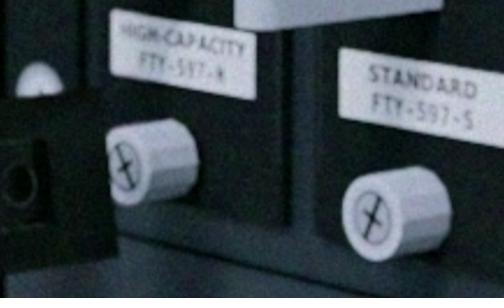

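move --pt "0 0 0 0 0 -0.6 -0.4 -0.5 -1 0 0 0 0 0 0 1 1 1" --pt "0 0.003 0 0 0 0.8 -0.4 -0.5 -1 0 0 0 0 0 0 1 1 1" --pt "0.001 0.0045 0 0 0 0.2 -0.4 -0.5 -1 0 0 0 0 0 0 1 1 1" --pt "0.0013 0.0057 0 0 0 -0.4 -0.4 -0.5 -1 0 0 0 0 0 0 1 1 1" --speed 0.43 --blend 0.003

Scene clock: 1023.67 s.
left_arm: end_effector_position=(+0.8045, -0.2682, +0.3768) position_measured=179 object_status=3 touch_left=((8 9 1 -9) (-4 4 -1 4) (-9 -10 3 -1) (-3 1 -5 1) (-7 -13 -9 -4) (-7 2 7 5) (-1 -10 -8 1)) touch_right=((-26 -4 -19 4) (-19 -36 -6 -9) (-9 -3 3 32) (-22 25 -4 -20) (-14 12 -5 -8) (6 0 -15 -8) (-12 2 -9 1)) end_effector_quat_wxyz=(+0.516, -0.452, +0.544, -0.483) | right_arm: end_effector_position=(+0.6041, +0.1867, +0.4160) position_measured=3 object_status=3 touch_left=((-7 -5 13 -6) (4 -3 -13 -1) (-3 -3 2 1) (15 6 2 -7) (-5 -5 0 -9) (7 -3 3 -7) (4 1 4 -7)) touch_right=((-10 -10 2 1) (-5 -8 -3 -10) (-5 -7 13 14) (10 4 10 -19) (3 -19 -8 -8) (0 -11 1 18) (16 2 4 0)) end_effector_quat_wxyz=(-0.311, +0.635, +0.311, +0.635)
Joint positions: left_arm=[-0.136 1.546 1.793 1.464 3.21 1.28 4.354] | right_arm=[0.235 0.52 -0.203 1.897 4.294 1.115 0.966]
Joint torques (N m): left_arm=[0.04 -23.37 9.34 -0.79 -3.01 -0.9 -0.2] | right_arm=[-1.16 -16.86 -2.4 -7.53 -1.36 2.6 0]
Flange force (N): left_arm=[-2.3 -0.5 -6.1] | right_arm=[1.4 0.7 -1.8]
Hand target: left_arm +0.8045, -0.2682, +0.3768; +0.516, -0.452, +0.544, -0.483 | right_arm +0.6041, +0.1867, +0.4160; -0.311, +0.635, +0.311, +0.635
Off the commanded pose: left_arm 0.000 m, 0 deg | right_arm 0.000 m, 0 deg.
move: done

move --pt "0 -0.001 0 0 0 -0.4 -0.4 -0.5 -1 0 0 0 0 0 0 1 1 1" --pt "0 -0.001 0.0405 0 0 -0.4 -0.4 -0.5 -1 0 0 0 0 0 0 1 1 1" --pt "0 -0.001 0.0405 0 0 -0.4 -1 -0.5 -1 0 0 0 0 0 0 1 1 1" --speed '[0.43,0.07,0.05]'

Scene clock: 1032.33 s.
left_arm: end_effector_position=(+0.8287, -0.2697, +0.3774) position_measured=202 object_status=0 touch_left=((70 357 292 49) (-2 124 67 13) (-5 -2 0 -1) (-5 -5 -11 -10) (3 -4 0 -6) (-7 -5 -5 -3) (-8 -10 -1 -10)) touch_right=((41 431 328 79) (16 123 38 -8) (10 -1 -3 0) (12 12 4 24) (20 -20 15 9) (-3 -4 -11 16) (-10 -16 2 -15)) end_effector_quat_wxyz=(-0.134, +0.685, -0.174, +0.694) | right_arm: end_effector_position=(+0.6041, +0.1867, +0.4160) position_measured=3 object_status=3 touch_left=((-5 3 0 0) (-3 8 0 -5) (-5 13 -9 2) (15 0 0 -2) (-3 10 -10 -14) (3 -8 -9 12) (7 4 -6 -6)) touch_right=((-27 15 0 -2) (2 -1 -4 -10) (12 -2 -9 2) (1 -2 21 -24) (-9 -24 -5 -7) (6 7 -6 7) (1 -2 8 13)) end_effector_quat_wxyz=(-0.311, +0.635, +0.311, +0.635)
Joint positions: left_arm=[0.016 1.79 2.251 1.361 2.988 1.193 5.203] | right_arm=[0.235 0.52 -0.203 1.897 4.294 1.115 0.966]
Joint torques (N m): left_arm=[-0.43 -24.74 6.72 1.93 -2.29 -2.3 -0.25] | right_arm=[-1.15 -16.79 -2.38 -7.57 -1.32 2.59 0]
Flange force (N): left_arm=[-1.0 -3.3 -12.8] | right_arm=[1.4 0.4 -1.9]
Hand target: left_arm +0.8287, -0.2697, +0.3774; -0.134, +0.685, -0.174, +0.694 | right_arm +0.6041, +0.1867, +0.4160; -0.311, +0.635, +0.311, +0.635
Off the commanded pose: left_arm 0.000 m, 0 deg | right_arm 0.000 m, 0 deg.
move: done

move --pt "0 0 0.0003 0 0 0.55 -1 -0.5 -1 0 0 0 0 0 0 1 1 1" --pt "0 0 0.0007 0 0 -0.9 -1 -0.5 -1 0 0 0 0 0 0 1 1 1" --pt "0 0 0.0010 0 0 -0.35 -1 -0.5 -1 0 0 0 0 0 0 1 1 1" --speed 0.43 --blend 0.003

Scene clock: 1043.87 s.
left_arm: end_effector_position=(+0.8293, -0.2697, +0.3774) position_measured=202 object_status=2 touch_left=((70 333 295 49) (6 114 70 21) (-3 0 9 3) (-1 1 -3 -4) (-6 -1 -10 -3) (-1 -3 -5 11) (0 -9 -6 -8)) touch_right=((57 465 362 62) (30 129 58 11) (-9 15 -12 -24) (5 -6 7 14) (-3 -1 26 6) (30 0 -11 -1) (-21 -5 12 19)) end_effector_quat_wxyz=(+0.249, +0.675, +0.209, +0.662) | right_arm: end_effector_position=(+0.6041, +0.1867, +0.4160) position_measured=3 object_status=3 touch_left=((-5 3 3 -3) (-7 -1 4 -8) (-1 0 -9 16) (-2 8 4 5) (-3 6 -6 -3) (4 7 -10 3) (-8 1 0 10)) touch_right=((2 -7 -2 0) (-17 2 5 -4) (-7 -8 -9 12) (11 -20 -5 -5) (4 -9 -17 0) (-15 16 -4 6) (11 -11 3 -2)) end_effector_quat_wxyz=(-0.311, +0.635, +0.311, +0.635)
Joint positions: left_arm=[0.224 0.883 0.356 1.348 3.678 0.817 1.549] | right_arm=[0.235 0.52 -0.203 1.897 4.294 1.115 0.966]
Joint torques (N m): left_arm=[-4.31 -15.41 -0.23 -10.32 -0.43 0.01 -0.34] | right_arm=[-1.12 -16.82 -2.42 -7.55 -1.33 2.6 0.01]
Flange force (N): left_arm=[8.4 3.2 -26.8] | right_arm=[1.4 0.5 -1.8]
Hand target: left_arm +0.8293, -0.2697, +0.3774; +0.249, +0.675, +0.209, +0.662 | right_arm +0.6041, +0.1867, +0.4160; -0.311, +0.635, +0.311, +0.635
Off the commanded pose: left_arm 0.000 m, 0 deg | right_arm 0.000 m, 0 deg.
move: done

move --target '[0.001,0.0008,0,0,0,0.55,-1,-0.5,-1,0,0,0,0,0,0,1,1,1]' --speed 0.43

Scene clock: 1051.97 s.
left_arm: end_effector_position=(+0.8293, -0.2698, +0.3782) position_measured=202 object_status=2 touch_left=((65 351 310 47) (1 120 64 22) (-4 -7 4 -8) (-1 1 -4 3) (-3 -8 -1 -6) (3 1 0 5) (4 1 3 -13)) touch_right=((48 414 323 47) (-13 128 29 8) (3 11 -5 0) (-14 0 8 -4) (-5 -6 23 -11) (32 -8 -15 -7) (-5 -13 8 3)) end_effector_quat_wxyz=(-0.342, +0.598, -0.378, +0.619) | right_arm: end_effector_position=(+0.6041, +0.1867, +0.4160) position_measured=3 object_status=3 touch_left=((-14 4 -11 -6) (-1 -2 9 -10) (-4 13 3 9) (3 -4 10 7) (-6 0 3 -16) (7 5 -1 0) (-11 14 5 2)) touch_right=((-14 7 -9 -4) (-4 5 11 3) (-2 2 -2 12) (-11 -9 -8 -2) (-13 -14 -15 0) (-9 13 -2 13) (-11 9 18 6)) end_effector_quat_wxyz=(-0.311, +0.635, +0.311, +0.635)
Joint positions: left_arm=[0.563 0.87 -0.287 1.33 3.698 0.612 0.26] | right_arm=[0.235 0.52 -0.203 1.897 4.294 1.115 0.966]
Joint torques (N m): left_arm=[-4.49 -20.01 -3.87 -9.76 0.09 1.42 -0.18] | right_arm=[-1.13 -16.8 -2.39 -7.56 -1.35 2.6 -0.01]
Flange force (N): left_arm=[2.4 -3.9 -16.8] | right_arm=[1.4 0.5 -1.8]
Hand target: left_arm +0.8293, -0.2697, +0.3782; -0.342, +0.598, -0.378, +0.619 | right_arm +0.6041, +0.1867, +0.4160; -0.311, +0.635, +0.311, +0.635
Off the commanded pose: left_arm 0.000 m, 0 deg | right_arm 0.000 m, 0 deg.
move: done

move --pt "0.0006 0.0003 0.0002 0 0 0.22 -1 -0.5 -1 0 0 0 0 0 0 1 1 1" --pt "0.0026 0.0014 0.0003 0 0 0.42 -1 -0.5 -1 0 0 0 0 0 0 1 1 1" --speed 0.43 --blend 0.002

Scene clock: 1057.60 s.
left_arm: end_effector_position=(+0.8294, -0.2715, +0.3782) position_measured=202 object_status=2 touch_left=((75 373 327 48) (10 121 74 11) (0 -5 8 -6) (-10 -1 0 -7) (0 -6 -5 -7) (0 2 6 5) (2 -11 5 -17)) touch_right=((40 381 309 68) (-19 82 47 3) (-27 -11 -5 11) (3 2 -8 26) (13 2 31 -14) (15 6 -11 13) (-41 7 15 -6)) end_effector_quat_wxyz=(+0.650, -0.241, +0.665, -0.280) | right_arm: end_effector_position=(+0.6041, +0.1867, +0.4160) position_measured=3 object_status=3 touch_left=((-9 0 -6 -2) (-1 5 -1 -9) (-6 -2 -7 9) (9 5 -2 0) (1 12 -1 -9) (1 -2 -11 -3) (1 5 -3 1)) touch_right=((-13 -4 -4 -13) (-23 4 2 19) (0 -12 -4 -11) (7 7 -2 11) (13 2 -13 9) (14 2 -10 -5) (9 0 10 -16)) end_effector_quat_wxyz=(-0.311, +0.635, +0.311, +0.635)
Joint positions: left_arm=[0.817 0.991 -0.821 1.313 3.567 0.444 -0.533] | right_arm=[0.235 0.52 -0.203 1.897 4.294 1.115 0.966]
Joint torques (N m): left_arm=[-10.79 -24.16 -11.38 -4.86 1.83 1.28 -0.23] | right_arm=[-1.14 -16.84 -2.38 -7.55 -1.34 2.6 0.01]
Flange force (N): left_arm=[6.1 -6.9 -8.8] | right_arm=[1.4 0.6 -1.8]
Hand target: left_arm +0.8294, -0.2715, +0.3782; +0.650, -0.241, +0.665, -0.280 | right_arm +0.6041, +0.1867, +0.4160; -0.311, +0.635, +0.311, +0.635
Off the commanded pose: left_arm 0.000 m, 0 deg | right_arm 0.000 m, 0 deg.
move: done

move --target '[0.0025,-0.0027,0.0002,0,0,0.25,-1,-0.5,-1,0,0,0,0,0,0,1,1,1]' --speed 0.43

Scene clock: 1062.07 s.
left_arm: end_effector_position=(+0.8294, -0.2738, +0.3782) position_measured=202 object_status=2 touch_left=((72 376 327 57) (4 130 73 12) (-5 -11 8 -3) (5 -10 -2 5) (0 -11 -15 -1) (-1 -4 7 3) (-7 -7 -1 -8)) touch_right=((37 395 279 71) (-4 97 70 -13) (-9 3 -12 -19) (-17 3 22 10) (-19 12 -6 -6) (5 -12 -16 6) (19 14 7 17)) end_effector_quat_wxyz=(+0.707, +0.032, +0.706, -0.010) | right_arm: end_effector_position=(+0.6041, +0.1867, +0.4160) position_measured=3 object_status=3 touch_left=((-4 -4 4 8) (-1 -11 -2 -11) (-7 9 -12 5) (3 -3 5 -2) (-11 2 -3 -1) (9 0 -6 -9) (-15 12 -6 2)) touch_right=((5 8 9 17) (14 -14 5 -1) (-10 8 -7 10) (-3 -12 -10 11) (5 -3 -11 -6) (-8 7 20 24) (9 -4 -10 -3)) end_effector_quat_wxyz=(-0.311, +0.635, +0.311, +0.635)
Joint positions: left_arm=[0.916 1.107 -1.104 1.305 3.362 0.369 -0.879] | right_arm=[0.235 0.52 -0.203 1.897 4.294 1.115 0.966]
Joint torques (N m): left_arm=[-10.8 -30.24 -16.31 -6.01 2.16 1.57 -0.28] | right_arm=[-1.15 -16.83 -2.4 -7.6 -1.33 2.6 0.03]
Flange force (N): left_arm=[8.6 -8.3 -12.1] | right_arm=[1.4 0.5 -1.9]
Hand target: left_arm +0.8294, -0.2738, +0.3782; +0.707, +0.032, +0.706, -0.010 | right_arm +0.6041, +0.1867, +0.4160; -0.311, +0.635, +0.311, +0.635
Off the commanded pose: left_arm 0.000 m, 0 deg | right_arm 0.000 m, 0 deg.
move: done

move --pt "0 0 0 0 0 0 -0.4 -0.5 -1 0 0 0 0 0 0 1 1 1" --pt "0 0 -0.041 0 0 0 -0.4 -0.5 -1 0 0 0 0 0 0 1 1 1" --pt "0 0 -0.041 0 0 -0.6 -0.4 -0.5 -1 0 0 0 0 0 0 1 1 1" --pt "0 0.003 -0.041 0 0 0.8 -0.4 -0.5 -1 0 0 0 0 0 0 1 1 1" --pt "0 0.005 -0.041 0 0 0.2 -0.4 -0.5 -1 0 0 0 0 0 0 1 1 1" --speed '[0.05,0.1,0.43,0.43,0.43]' --blend '[0,0.003,0.003,0.003,0]' --cameras '["cam_right_wrist"]'

Scene clock: 1077.17 s.
left_arm: end_effector_position=(+0.8050, -0.2693, +0.3783) position_measured=179 object_status=3 touch_left=((-6 4 -3 1) (-6 -5 2 5) (-6 -15 10 -2) (-3 2 -7 -8) (0 11 7 -2) (-7 -2 4 7) (2 -9 -3 -6)) touch_right=((-1 22 -10 11) (9 -21 -21 19) (15 12 -4 -4) (0 19 11 -2) (3 13 11 -3) (-12 -1 11 11) (5 19 13 4)) end_effector_quat_wxyz=(+0.676, +0.249, +0.662, +0.209) | right_arm: end_effector_position=(+0.6041, +0.1867, +0.4160) position_measured=3 object_status=3 touch_left=((-10 -4 4 9) (-14 -9 3 -1) (-11 4 -7 1) (4 -1 -4 -1) (0 0 -6 -17) (-8 -1 1 -6) (5 3 -8 -10)) touch_right=((0 1 -5 -7) (-12 -4 -3 0) (-3 -8 -3 -4) (-1 -16 13 12) (-14 -3 -8 -1) (2 -5 7 -2) (5 14 8 -10)) end_effector_quat_wxyz=(-0.311, +0.635, +0.311, +0.635)
Joint positions: left_arm=[-0.034 1.005 0.919 1.455 3.578 1.056 3.021] | right_arm=[0.235 0.52 -0.203 1.897 4.294 1.115 0.966]
Joint torques (N m): left_arm=[-0.01 -23.05 6.6 -8.35 -2.47 1.25 -0.25] | right_arm=[-1.1 -16.8 -2.4 -7.59 -1.32 2.6 -0.01]
Flange force (N): left_arm=[1.0 1.8 -6.1] | right_arm=[1.4 0.3 -1.8]
Hand target: left_arm +0.8050, -0.2693, +0.3783; +0.676, +0.249, +0.662, +0.209 | right_arm +0.6041, +0.1867, +0.4160; -0.311, +0.635, +0.311, +0.635
Off the commanded pose: left_arm 0.000 m, 0 deg | right_arm 0.000 m, 0 deg.
move: done
camera_calibration:
cam_right_wrist: T_world_to_cam=[[0.784422, -0.619968, 0.0179393, -0.369669], [0.0089422, -0.017616, -0.999805, 0.465071], [0.620163, 0.784429, -0.0082745, -0.364348], [0, 0, 0, 1]] pos_world=[0.511772, 0.0648152, 0.468597]
Images, in order (width x height): cam_right_wrist 896x504.

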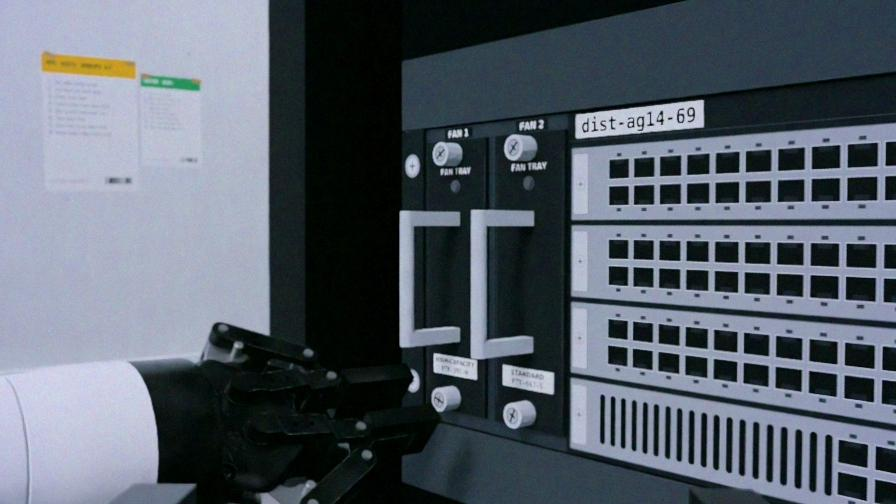

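move --pt "0.0019 0.0006 0 0 0 -0.6 -0.4 -0.5 -1 0 0 0 0 0 0 1 1 1" --pt "0.0019 0.0006 0 0 0 0.8 -0.4 -0.5 -1 0 0 0 0 0 0 1 1 1" --pt "0.0019 0.0006 0.041 0 0 0.8 -0.4 -0.5 -1 0 0 0 0 0 0 1 1 1" --pt "0.0019 0.0006 0.041 0 0 0.8 -1 -0.5 -1 0 0 0 0 0 0 1 1 1" --speed '[0.43,0.43,0.07,0.05]' --blend '[0.003,0,0,0]'

Scene clock: 1088.47 s.
left_arm: end_effector_position=(+0.8296, -0.2698, +0.3776) position_measured=202 object_status=0 touch_left=((77 371 302 52) (-1 124 75 12) (-4 0 8 4) (-5 5 -6 5) (-2 6 -10 -12) (0 -1 3 3) (-2 -15 -8 -12)) touch_right=((60 459 274 25) (-9 122 35 -14) (0 10 18 1) (-17 13 3 9) (-19 7 11 14) (11 -5 20 20) (-2 -8 39 14)) end_effector_quat_wxyz=(+0.010, +0.706, -0.032, +0.707) | right_arm: end_effector_position=(+0.6041, +0.1867, +0.4160) position_measured=3 object_status=3 touch_left=((2 -3 5 -3) (-5 4 -2 1) (-2 17 -6 9) (8 -4 8 1) (-5 1 -4 -6) (0 -5 -13 1) (5 7 2 -11)) touch_right=((7 -6 -4 -12) (16 12 -3 -12) (9 -5 -20 -10) (17 7 27 17) (2 -5 6 7) (-7 -8 -12 -8) (6 -9 16 2)) end_effector_quat_wxyz=(-0.311, +0.635, +0.311, +0.635)
Joint positions: left_arm=[0.026 1.799 2.275 1.357 2.978 1.187 5.592] | right_arm=[0.235 0.52 -0.203 1.897 4.294 1.115 0.966]
Joint torques (N m): left_arm=[0.08 -24.75 6.37 2.07 -2.08 -2.62 -0.25] | right_arm=[-1.13 -16.86 -2.38 -7.56 -1.33 2.61 0.01]
Flange force (N): left_arm=[0.4 -4.3 -14.0] | right_arm=[1.4 0.6 -1.7]
Hand target: left_arm +0.8296, -0.2698, +0.3776; +0.010, +0.706, -0.032, +0.707 | right_arm +0.6041, +0.1867, +0.4160; -0.311, +0.635, +0.311, +0.635
Off the commanded pose: left_arm 0.000 m, 0 deg | right_arm 0.000 m, 0 deg.
move: done

move --pt "0 0 0.0002 0 0 0.55 -1 -0.5 -1 0 0 0 0 0 0 1 1 1" --pt "0.0006 0 0.0004 0 0 -0.9 -1 -0.5 -1 0 0 0 0 0 0 1 1 1" --pt "0.001 0 0.0006 0 0 -0.35 -1 -0.5 -1 0 0 0 0 0 0 1 1 1" --pt "0.001 0.0006 0.0008 0 0 0.2 -1 -0.5 -1 0 0 0 0 0 0 1 1 1" --speed 0.43 --blend 0.003

Scene clock: 1101.20 s.
left_arm: end_effector_position=(+0.8301, -0.2702, +0.3782) position_measured=202 object_status=2 touch_left=((78 366 296 45) (0 120 65 6) (8 -8 8 -13) (4 -1 -9 -2) (-3 -8 -3 1) (-11 -2 -3 3) (1 -1 -13 -10)) touch_right=((53 470 295 52) (26 120 64 -16) (20 -8 5 -17) (-24 -30 13 8) (6 8 17 -27) (-17 -9 -20 -1) (14 -3 -1 4)) end_effector_quat_wxyz=(-0.209, +0.662, -0.249, +0.676) | right_arm: end_effector_position=(+0.6041, +0.1867, +0.4160) position_measured=3 object_status=3 touch_left=((1 -1 11 2) (3 -6 0 -4) (-5 13 -7 10) (8 0 11 2) (-1 5 -9 -20) (4 8 -9 -9) (-4 -6 13 -4)) touch_right=((-1 -24 -5 -18) (9 8 18 -4) (14 -1 3 -4) (11 -17 17 7) (-3 7 -7 1) (-2 6 1 11) (12 -12 6 -7)) end_effector_quat_wxyz=(-0.311, +0.635, +0.311, +0.635)
Joint positions: left_arm=[0.551 0.869 -0.264 1.327 3.702 0.618 0.649] | right_arm=[0.235 0.52 -0.203 1.897 4.294 1.115 0.966]
Joint torques (N m): left_arm=[-2.65 -19.9 -2.7 -8.88 -0.1 1.18 -0.24] | right_arm=[-1.13 -16.86 -2.37 -7.59 -1.34 2.6 -0.01]
Flange force (N): left_arm=[3.7 -3.7 -11.9] | right_arm=[1.3 0.5 -1.8]
Hand target: left_arm +0.8301, -0.2702, +0.3782; -0.209, +0.662, -0.249, +0.676 | right_arm +0.6041, +0.1867, +0.4160; -0.311, +0.635, +0.311, +0.635
Off the commanded pose: left_arm 0.000 m, 0 deg | right_arm 0.000 m, 0 deg.
move: done

move --pt "0.0013 0.0017 0.0002 0 0 0.35 -1 -0.5 -1 0 0 0 0 0 0 1 1 1" --pt "0.0027 0.005 0.0004 0 0 0.65 -1 -0.5 -1 0 0 0 0 0 0 1 1 1" --speed 0.43 --blend 0.002

Scene clock: 1108.73 s.
left_arm: end_effector_position=(+0.8301, -0.2735, +0.3776) position_measured=202 object_status=2 touch_left=((-1 82 414 319) (-9 16 107 78) (-2 -9 14 -8) (-2 8 -4 2) (1 -1 -9 -1) (-2 1 10 12) (-7 -5 7 -9)) touch_right=((-36 54 398 313) (0 3 69 28) (-4 -27 27 -6) (-7 0 -6 4) (8 -19 -7 -4) (-9 -14 15 -10) (13 -14 3 -3)) end_effector_quat_wxyz=(+0.685, -0.134, +0.694, -0.175) | right_arm: end_effector_position=(+0.6041, +0.1867, +0.4160) position_measured=3 object_status=3 touch_left=((-11 -6 -3 -14) (-7 3 -2 -8) (-12 11 -10 -2) (5 9 8 2) (-1 6 3 -12) (7 1 -4 -11) (-5 -2 7 -3)) touch_right=((-4 1 14 9) (-1 -6 1 -19) (2 -4 19 1) (6 -14 19 7) (-8 3 -11 5) (-7 -9 -1 -8) (4 -7 -2 24)) end_effector_quat_wxyz=(-0.311, +0.635, +0.311, +0.635)
Joint positions: left_arm=[0.903 1.09 -1.064 1.303 3.401 0.377 -0.48] | right_arm=[0.235 0.52 -0.203 1.897 4.294 1.115 0.966]
Joint torques (N m): left_arm=[-4.58 -16.7 -6.2 -6.33 -0.29 -0.03 -0.61] | right_arm=[-1.13 -16.85 -2.36 -7.59 -1.32 2.62 -0.01]
Flange force (N): left_arm=[-8.0 -1.8 -21.9] | right_arm=[1.3 0.4 -1.8]
Hand target: left_arm +0.8301, -0.2735, +0.3776; +0.685, -0.134, +0.694, -0.175 | right_arm +0.6041, +0.1867, +0.4160; -0.311, +0.635, +0.311, +0.635
Off the commanded pose: left_arm 0.000 m, 0 deg | right_arm 0.000 m, 0 deg.
move: done

wait --seconds 0.1 --cameras '["cam_right_wrist"]'

zoom_image --camera "cam_right_wrist" --region '[370, 340, 530, 460]'

Scene clock: 1117.00 s.
left_arm: end_effector_position=(+0.8301, -0.2735, +0.3776) position_measured=202 object_status=2 touch_left=((5 68 403 312) (-11 19 100 68) (-2 -9 6 1) (-1 5 -9 -1) (2 -3 -6 3) (6 -6 2 0) (-13 -4 -5 -6)) touch_right=((-3 101 400 333) (-11 15 95 37) (-3 9 9 1) (-26 -16 9 5) (-4 -16 7 0) (2 25 -5 10) (29 23 -1 5)) end_effector_quat_wxyz=(+0.685, -0.134, +0.694, -0.175) | right_arm: end_effector_position=(+0.6041, +0.1867, +0.4160) position_measured=3 object_status=3 touch_left=((0 -8 2 0) (-4 -3 5 -13) (-4 -1 3 6) (13 5 -7 -8) (-9 2 -2 -14) (6 -3 -8 10) (5 5 -11 -4)) touch_right=((-20 10 -2 -7) (-5 -15 16 -11) (-4 -10 -1 -9) (-3 -11 -6 4) (0 -17 -1 -3) (14 17 0 22) (6 -2 4 5)) end_effector_quat_wxyz=(-0.311, +0.635, +0.311, +0.635)
Joint positions: left_arm=[0.903 1.09 -1.064 1.303 3.401 0.377 -0.48] | right_arm=[0.235 0.52 -0.203 1.897 4.294 1.115 0.966]
Joint torques (N m): left_arm=[-4.67 -16.68 -6.09 -6.37 -0.28 -0.02 -0.64] | right_arm=[-1.14 -16.82 -2.32 -7.57 -1.32 2.59 0.05]
Flange force (N): left_arm=[-7.9 -2.0 -22.3] | right_arm=[1.5 0.5 -1.8]
Hand target: left_arm +0.8301, -0.2735, +0.3776; +0.685, -0.134, +0.694, -0.175 | right_arm +0.6041, +0.1867, +0.4160; -0.311, +0.635, +0.311, +0.635
Tool commands: left_gripper/position=-1.0 left_gripper/force_limit=-0.5 left_gripper/speed=-1.0 right_gripper/position=+1.0 right_gripper/force_limit=+1.0 right_gripper/speed=+1.0
Off the commanded pose: left_arm 0.000 m, 0 deg | right_arm 0.000 m, 0 deg.
wait: 0.10 s; at rest from the start
camera_calibration:
cam_right_wrist: T_world_to_cam=[[0.784422, -0.619968, 0.0179393, -0.369669], [0.0089422, -0.017616, -0.999805, 0.465071], [0.620163, 0.784429, -0.0082745, -0.364348], [0, 0, 0, 1]] pos_world=[0.511772, 0.0648152, 0.468597]
Images, in order (width x height): cam_right_wrist 896x504.

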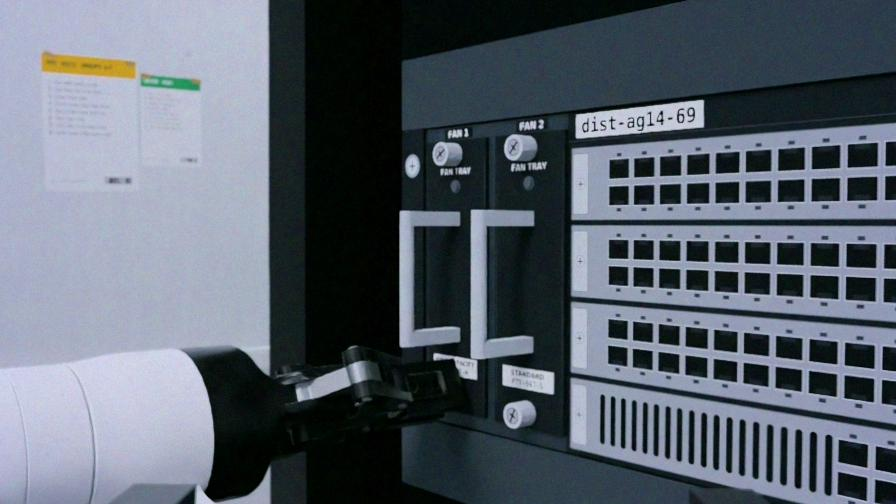

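Scaled by 3.150 from the camera's 896x504 image, which has a finer 1280x720 frame.

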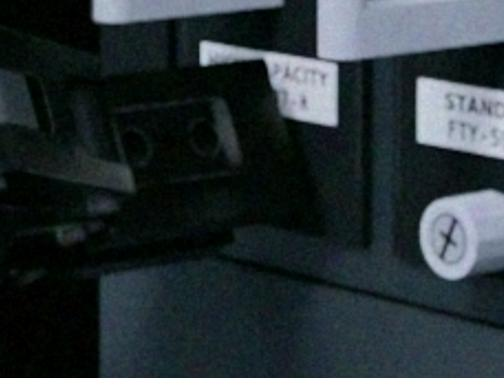

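move --pt "0 0 0 0 0 0 -0.4 -0.5 -1 0 0 0 0 0 0 1 1 1" --pt "0 0 -0.042 0 0 0 -0.4 -0.5 -1 0 0 0 0 0 0 1 1 1" --speed '[0.05,0.1]' --cameras '["all"]'

zoom_image --camera "cam_right_wrist" --region '[400, 350, 552, 440]'

Scene clock: 1142.10 s.
left_arm: end_effector_position=(+0.8050, -0.2721, +0.3776) position_measured=179 object_status=3 touch_left=((6 12 -20 4) (-10 -4 4 8) (8 -4 1 -10) (7 -2 -12 1) (-4 -2 -5 -2) (-10 6 -4 9) (-12 -7 -12 0)) touch_right=((3 8 -34 16) (5 15 -7 -17) (11 -10 -13 3) (-1 -5 12 29) (6 5 32 -12) (7 4 10 7) (7 12 6 -8)) end_effector_quat_wxyz=(+0.685, -0.134, +0.694, -0.175) | right_arm: end_effector_position=(+0.6041, +0.1867, +0.4160) position_measured=3 object_status=3 touch_left=((-10 -1 1 -8) (-4 -6 6 -4) (-1 12 -5 2) (6 7 7 10) (-3 14 -10 -16) (15 10 -7 -10) (-4 2 -6 -5)) touch_right=((-7 -3 16 9) (7 -9 -16 -5) (-23 0 -14 -3) (-16 -9 4 -1) (6 6 -5 -13) (3 2 1 6) (7 1 19 2)) end_effector_quat_wxyz=(-0.311, +0.635, +0.311, +0.635)
Joint positions: left_arm=[0.956 1.061 -1.075 1.403 3.398 0.424 -0.484] | right_arm=[0.235 0.52 -0.203 1.897 4.294 1.115 0.966]
Joint torques (N m): left_arm=[0.14 -22.37 -8.2 -7.91 0.57 2.03 -0.24] | right_arm=[-1.17 -16.81 -2.36 -7.57 -1.33 2.59 0.02]
Flange force (N): left_arm=[-1.5 2.6 -5.4] | right_arm=[1.5 0.5 -1.9]
Hand target: left_arm +0.8050, -0.2721, +0.3776; +0.685, -0.134, +0.694, -0.175 | right_arm +0.6041, +0.1867, +0.4160; -0.311, +0.635, +0.311, +0.635
Off the commanded pose: left_arm 0.000 m, 0 deg | right_arm 0.000 m, 0 deg.
move: done
camera_calibration:
cam_left_wrist: T_world_to_cam=[[0.0870006, 0.895018, -0.437464, 0.346492], [0.0335156, 0.43625, 0.899201, -0.194066], [0.995644, -0.0928929, 0.007957, -0.683584], [0, 0, 0, 1]] pos_world=[0.656965, -0.288955, 0.331521]
cam_right_wrist: T_world_to_cam=[[0.784422, -0.619968, 0.0179393, -0.369669], [0.0089422, -0.017616, -0.999805, 0.465071], [0.620163, 0.784429, -0.0082745, -0.364348], [0, 0, 0, 1]] pos_world=[0.511772, 0.0648152, 0.468597]

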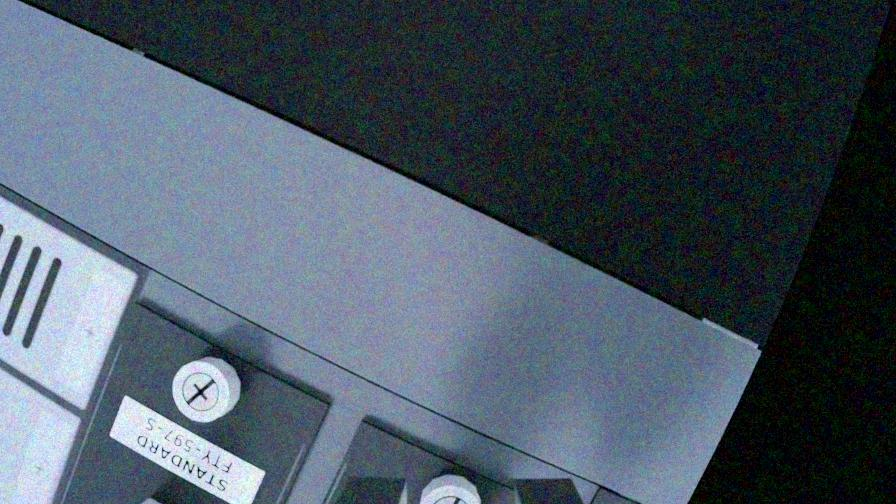

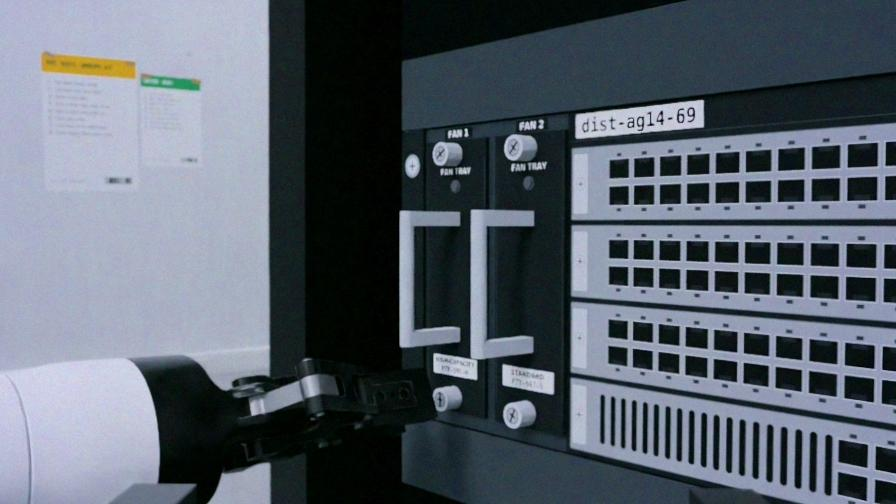

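Scaled by 3.316 from the camera's 896x504 image, which has a finer 1280x720 frame.

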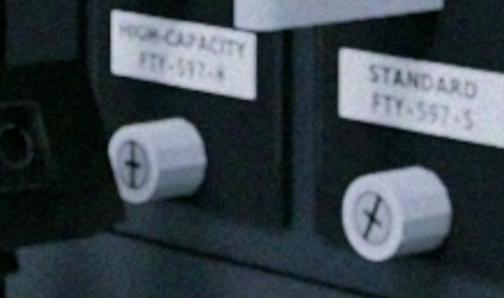

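move --pt "0 0.001 0 0 0 -0.6 -0.4 -0.5 -1 0 0 0 0 0 0 1 1 1" --pt "-0.003 0.0047 0 0 0 0.8 -0.4 -0.5 -1 0 0 0 0 0 0 1 1 1" --pt "-0.003 0.0047 0.041 0 0 0.8 -0.4 -0.5 -1 0 0 0 0 0 0 1 1 1" --pt "-0.003 0.0047 0.041 0 0 0.8 -1 0.5 -1 0 0 0 0 0 0 1 1 1" --speed '[0.43,0.43,0.07,0.05]' --blend '[0.003,0,0,0]'

Scene clock: 1157.10 s.
left_arm: end_effector_position=(+0.8297, -0.2702, +0.3781) position_measured=208 object_status=0 touch_left=((161 667 595 114) (17 271 152 31) (0 -16 14 -2) (-6 4 -2 4) (1 -10 0 -7) (0 4 -7 1) (2 -7 -5 -21)) touch_right=((90 881 677 181) (44 281 144 15) (10 10 -2 -2) (5 19 -2 7) (8 1 -23 -8) (-10 3 13 8) (8 -4 6 20)) end_effector_quat_wxyz=(+0.378, +0.619, +0.342, +0.598) | right_arm: end_effector_position=(+0.6041, +0.1867, +0.4160) position_measured=3 object_status=3 touch_left=((-6 7 -5 -5) (-14 -6 -11 -7) (-6 11 -11 4) (7 2 -4 -3) (-13 -4 -4 -7) (1 7 -12 -4) (10 7 8 8)) touch_right=((-10 2 8 4) (-4 1 -12 1) (-7 8 -13 7) (26 -10 13 4) (9 -7 3 -5) (-2 0 -5 3) (8 2 6 5)) end_effector_quat_wxyz=(-0.311, +0.635, +0.311, +0.635)
Joint positions: left_arm=[0.249 0.876 0.31 1.344 3.686 0.8 1.985] | right_arm=[0.235 0.52 -0.203 1.897 4.294 1.115 0.966]
Joint torques (N m): left_arm=[-3.16 -14.95 0.1 -7.9 -0.01 -0.2 -0.34] | right_arm=[-1.11 -16.83 -2.4 -7.54 -1.34 2.58 0.01]
Flange force (N): left_arm=[6.5 7.8 -18.2] | right_arm=[1.4 0.6 -1.8]
Hand target: left_arm +0.8297, -0.2702, +0.3781; +0.378, +0.619, +0.342, +0.598 | right_arm +0.6041, +0.1867, +0.4160; -0.311, +0.635, +0.311, +0.635
Off the commanded pose: left_arm 0.000 m, 0 deg | right_arm 0.000 m, 0 deg.
move: done

move --target '[0,0,0.0002,0,0,0.3,-1,0.5,-1,0,0,0,0,0,0,1,1,1]' --speed 0.3

Scene clock: 1164.93 s.
left_arm: end_effector_position=(+0.8298, -0.2702, +0.3781) position_measured=208 object_status=2 touch_left=((132 589 667 147) (13 233 183 29) (-2 0 9 -3) (1 4 -10 -4) (2 -3 -10 -3) (-5 4 1 9) (0 -3 -1 -8)) touch_right=((121 817 704 184) (44 260 188 33) (6 -13 -34 22) (-11 6 -9 3) (-6 -12 16 18) (-5 -6 -3 18) (8 23 11 37)) end_effector_quat_wxyz=(+0.065, +0.707, +0.024, +0.704) | right_arm: end_effector_position=(+0.6041, +0.1867, +0.4160) position_measured=3 object_status=3 touch_left=((-5 -2 4 -2) (-7 0 2 -16) (-3 12 9 -2) (9 4 4 -5) (0 9 -2 -11) (8 0 3 -16) (7 12 -5 -4)) touch_right=((-6 5 -18 -1) (-4 8 0 19) (2 4 -4 -7) (6 0 7 -12) (9 0 -15 -3) (21 8 3 9) (14 17 3 -2)) end_effector_quat_wxyz=(-0.311, +0.635, +0.311, +0.635)
Joint positions: left_arm=[0.429 0.856 -0.032 1.334 3.707 0.692 1.267] | right_arm=[0.235 0.52 -0.203 1.897 4.294 1.115 0.966]
Joint torques (N m): left_arm=[-5.07 -19.13 -3.34 -8.61 -0.37 1.4 -1.14] | right_arm=[-1.15 -16.85 -2.36 -7.58 -1.33 2.57 0.01]
Flange force (N): left_arm=[5.4 2.5 -13.0] | right_arm=[1.3 0.5 -1.9]
Hand target: left_arm +0.8298, -0.2702, +0.3781; +0.065, +0.707, +0.024, +0.704 | right_arm +0.6041, +0.1867, +0.4160; -0.311, +0.635, +0.311, +0.635
Off the commanded pose: left_arm 0.000 m, 0 deg | right_arm 0.000 m, 0 deg.
move: done


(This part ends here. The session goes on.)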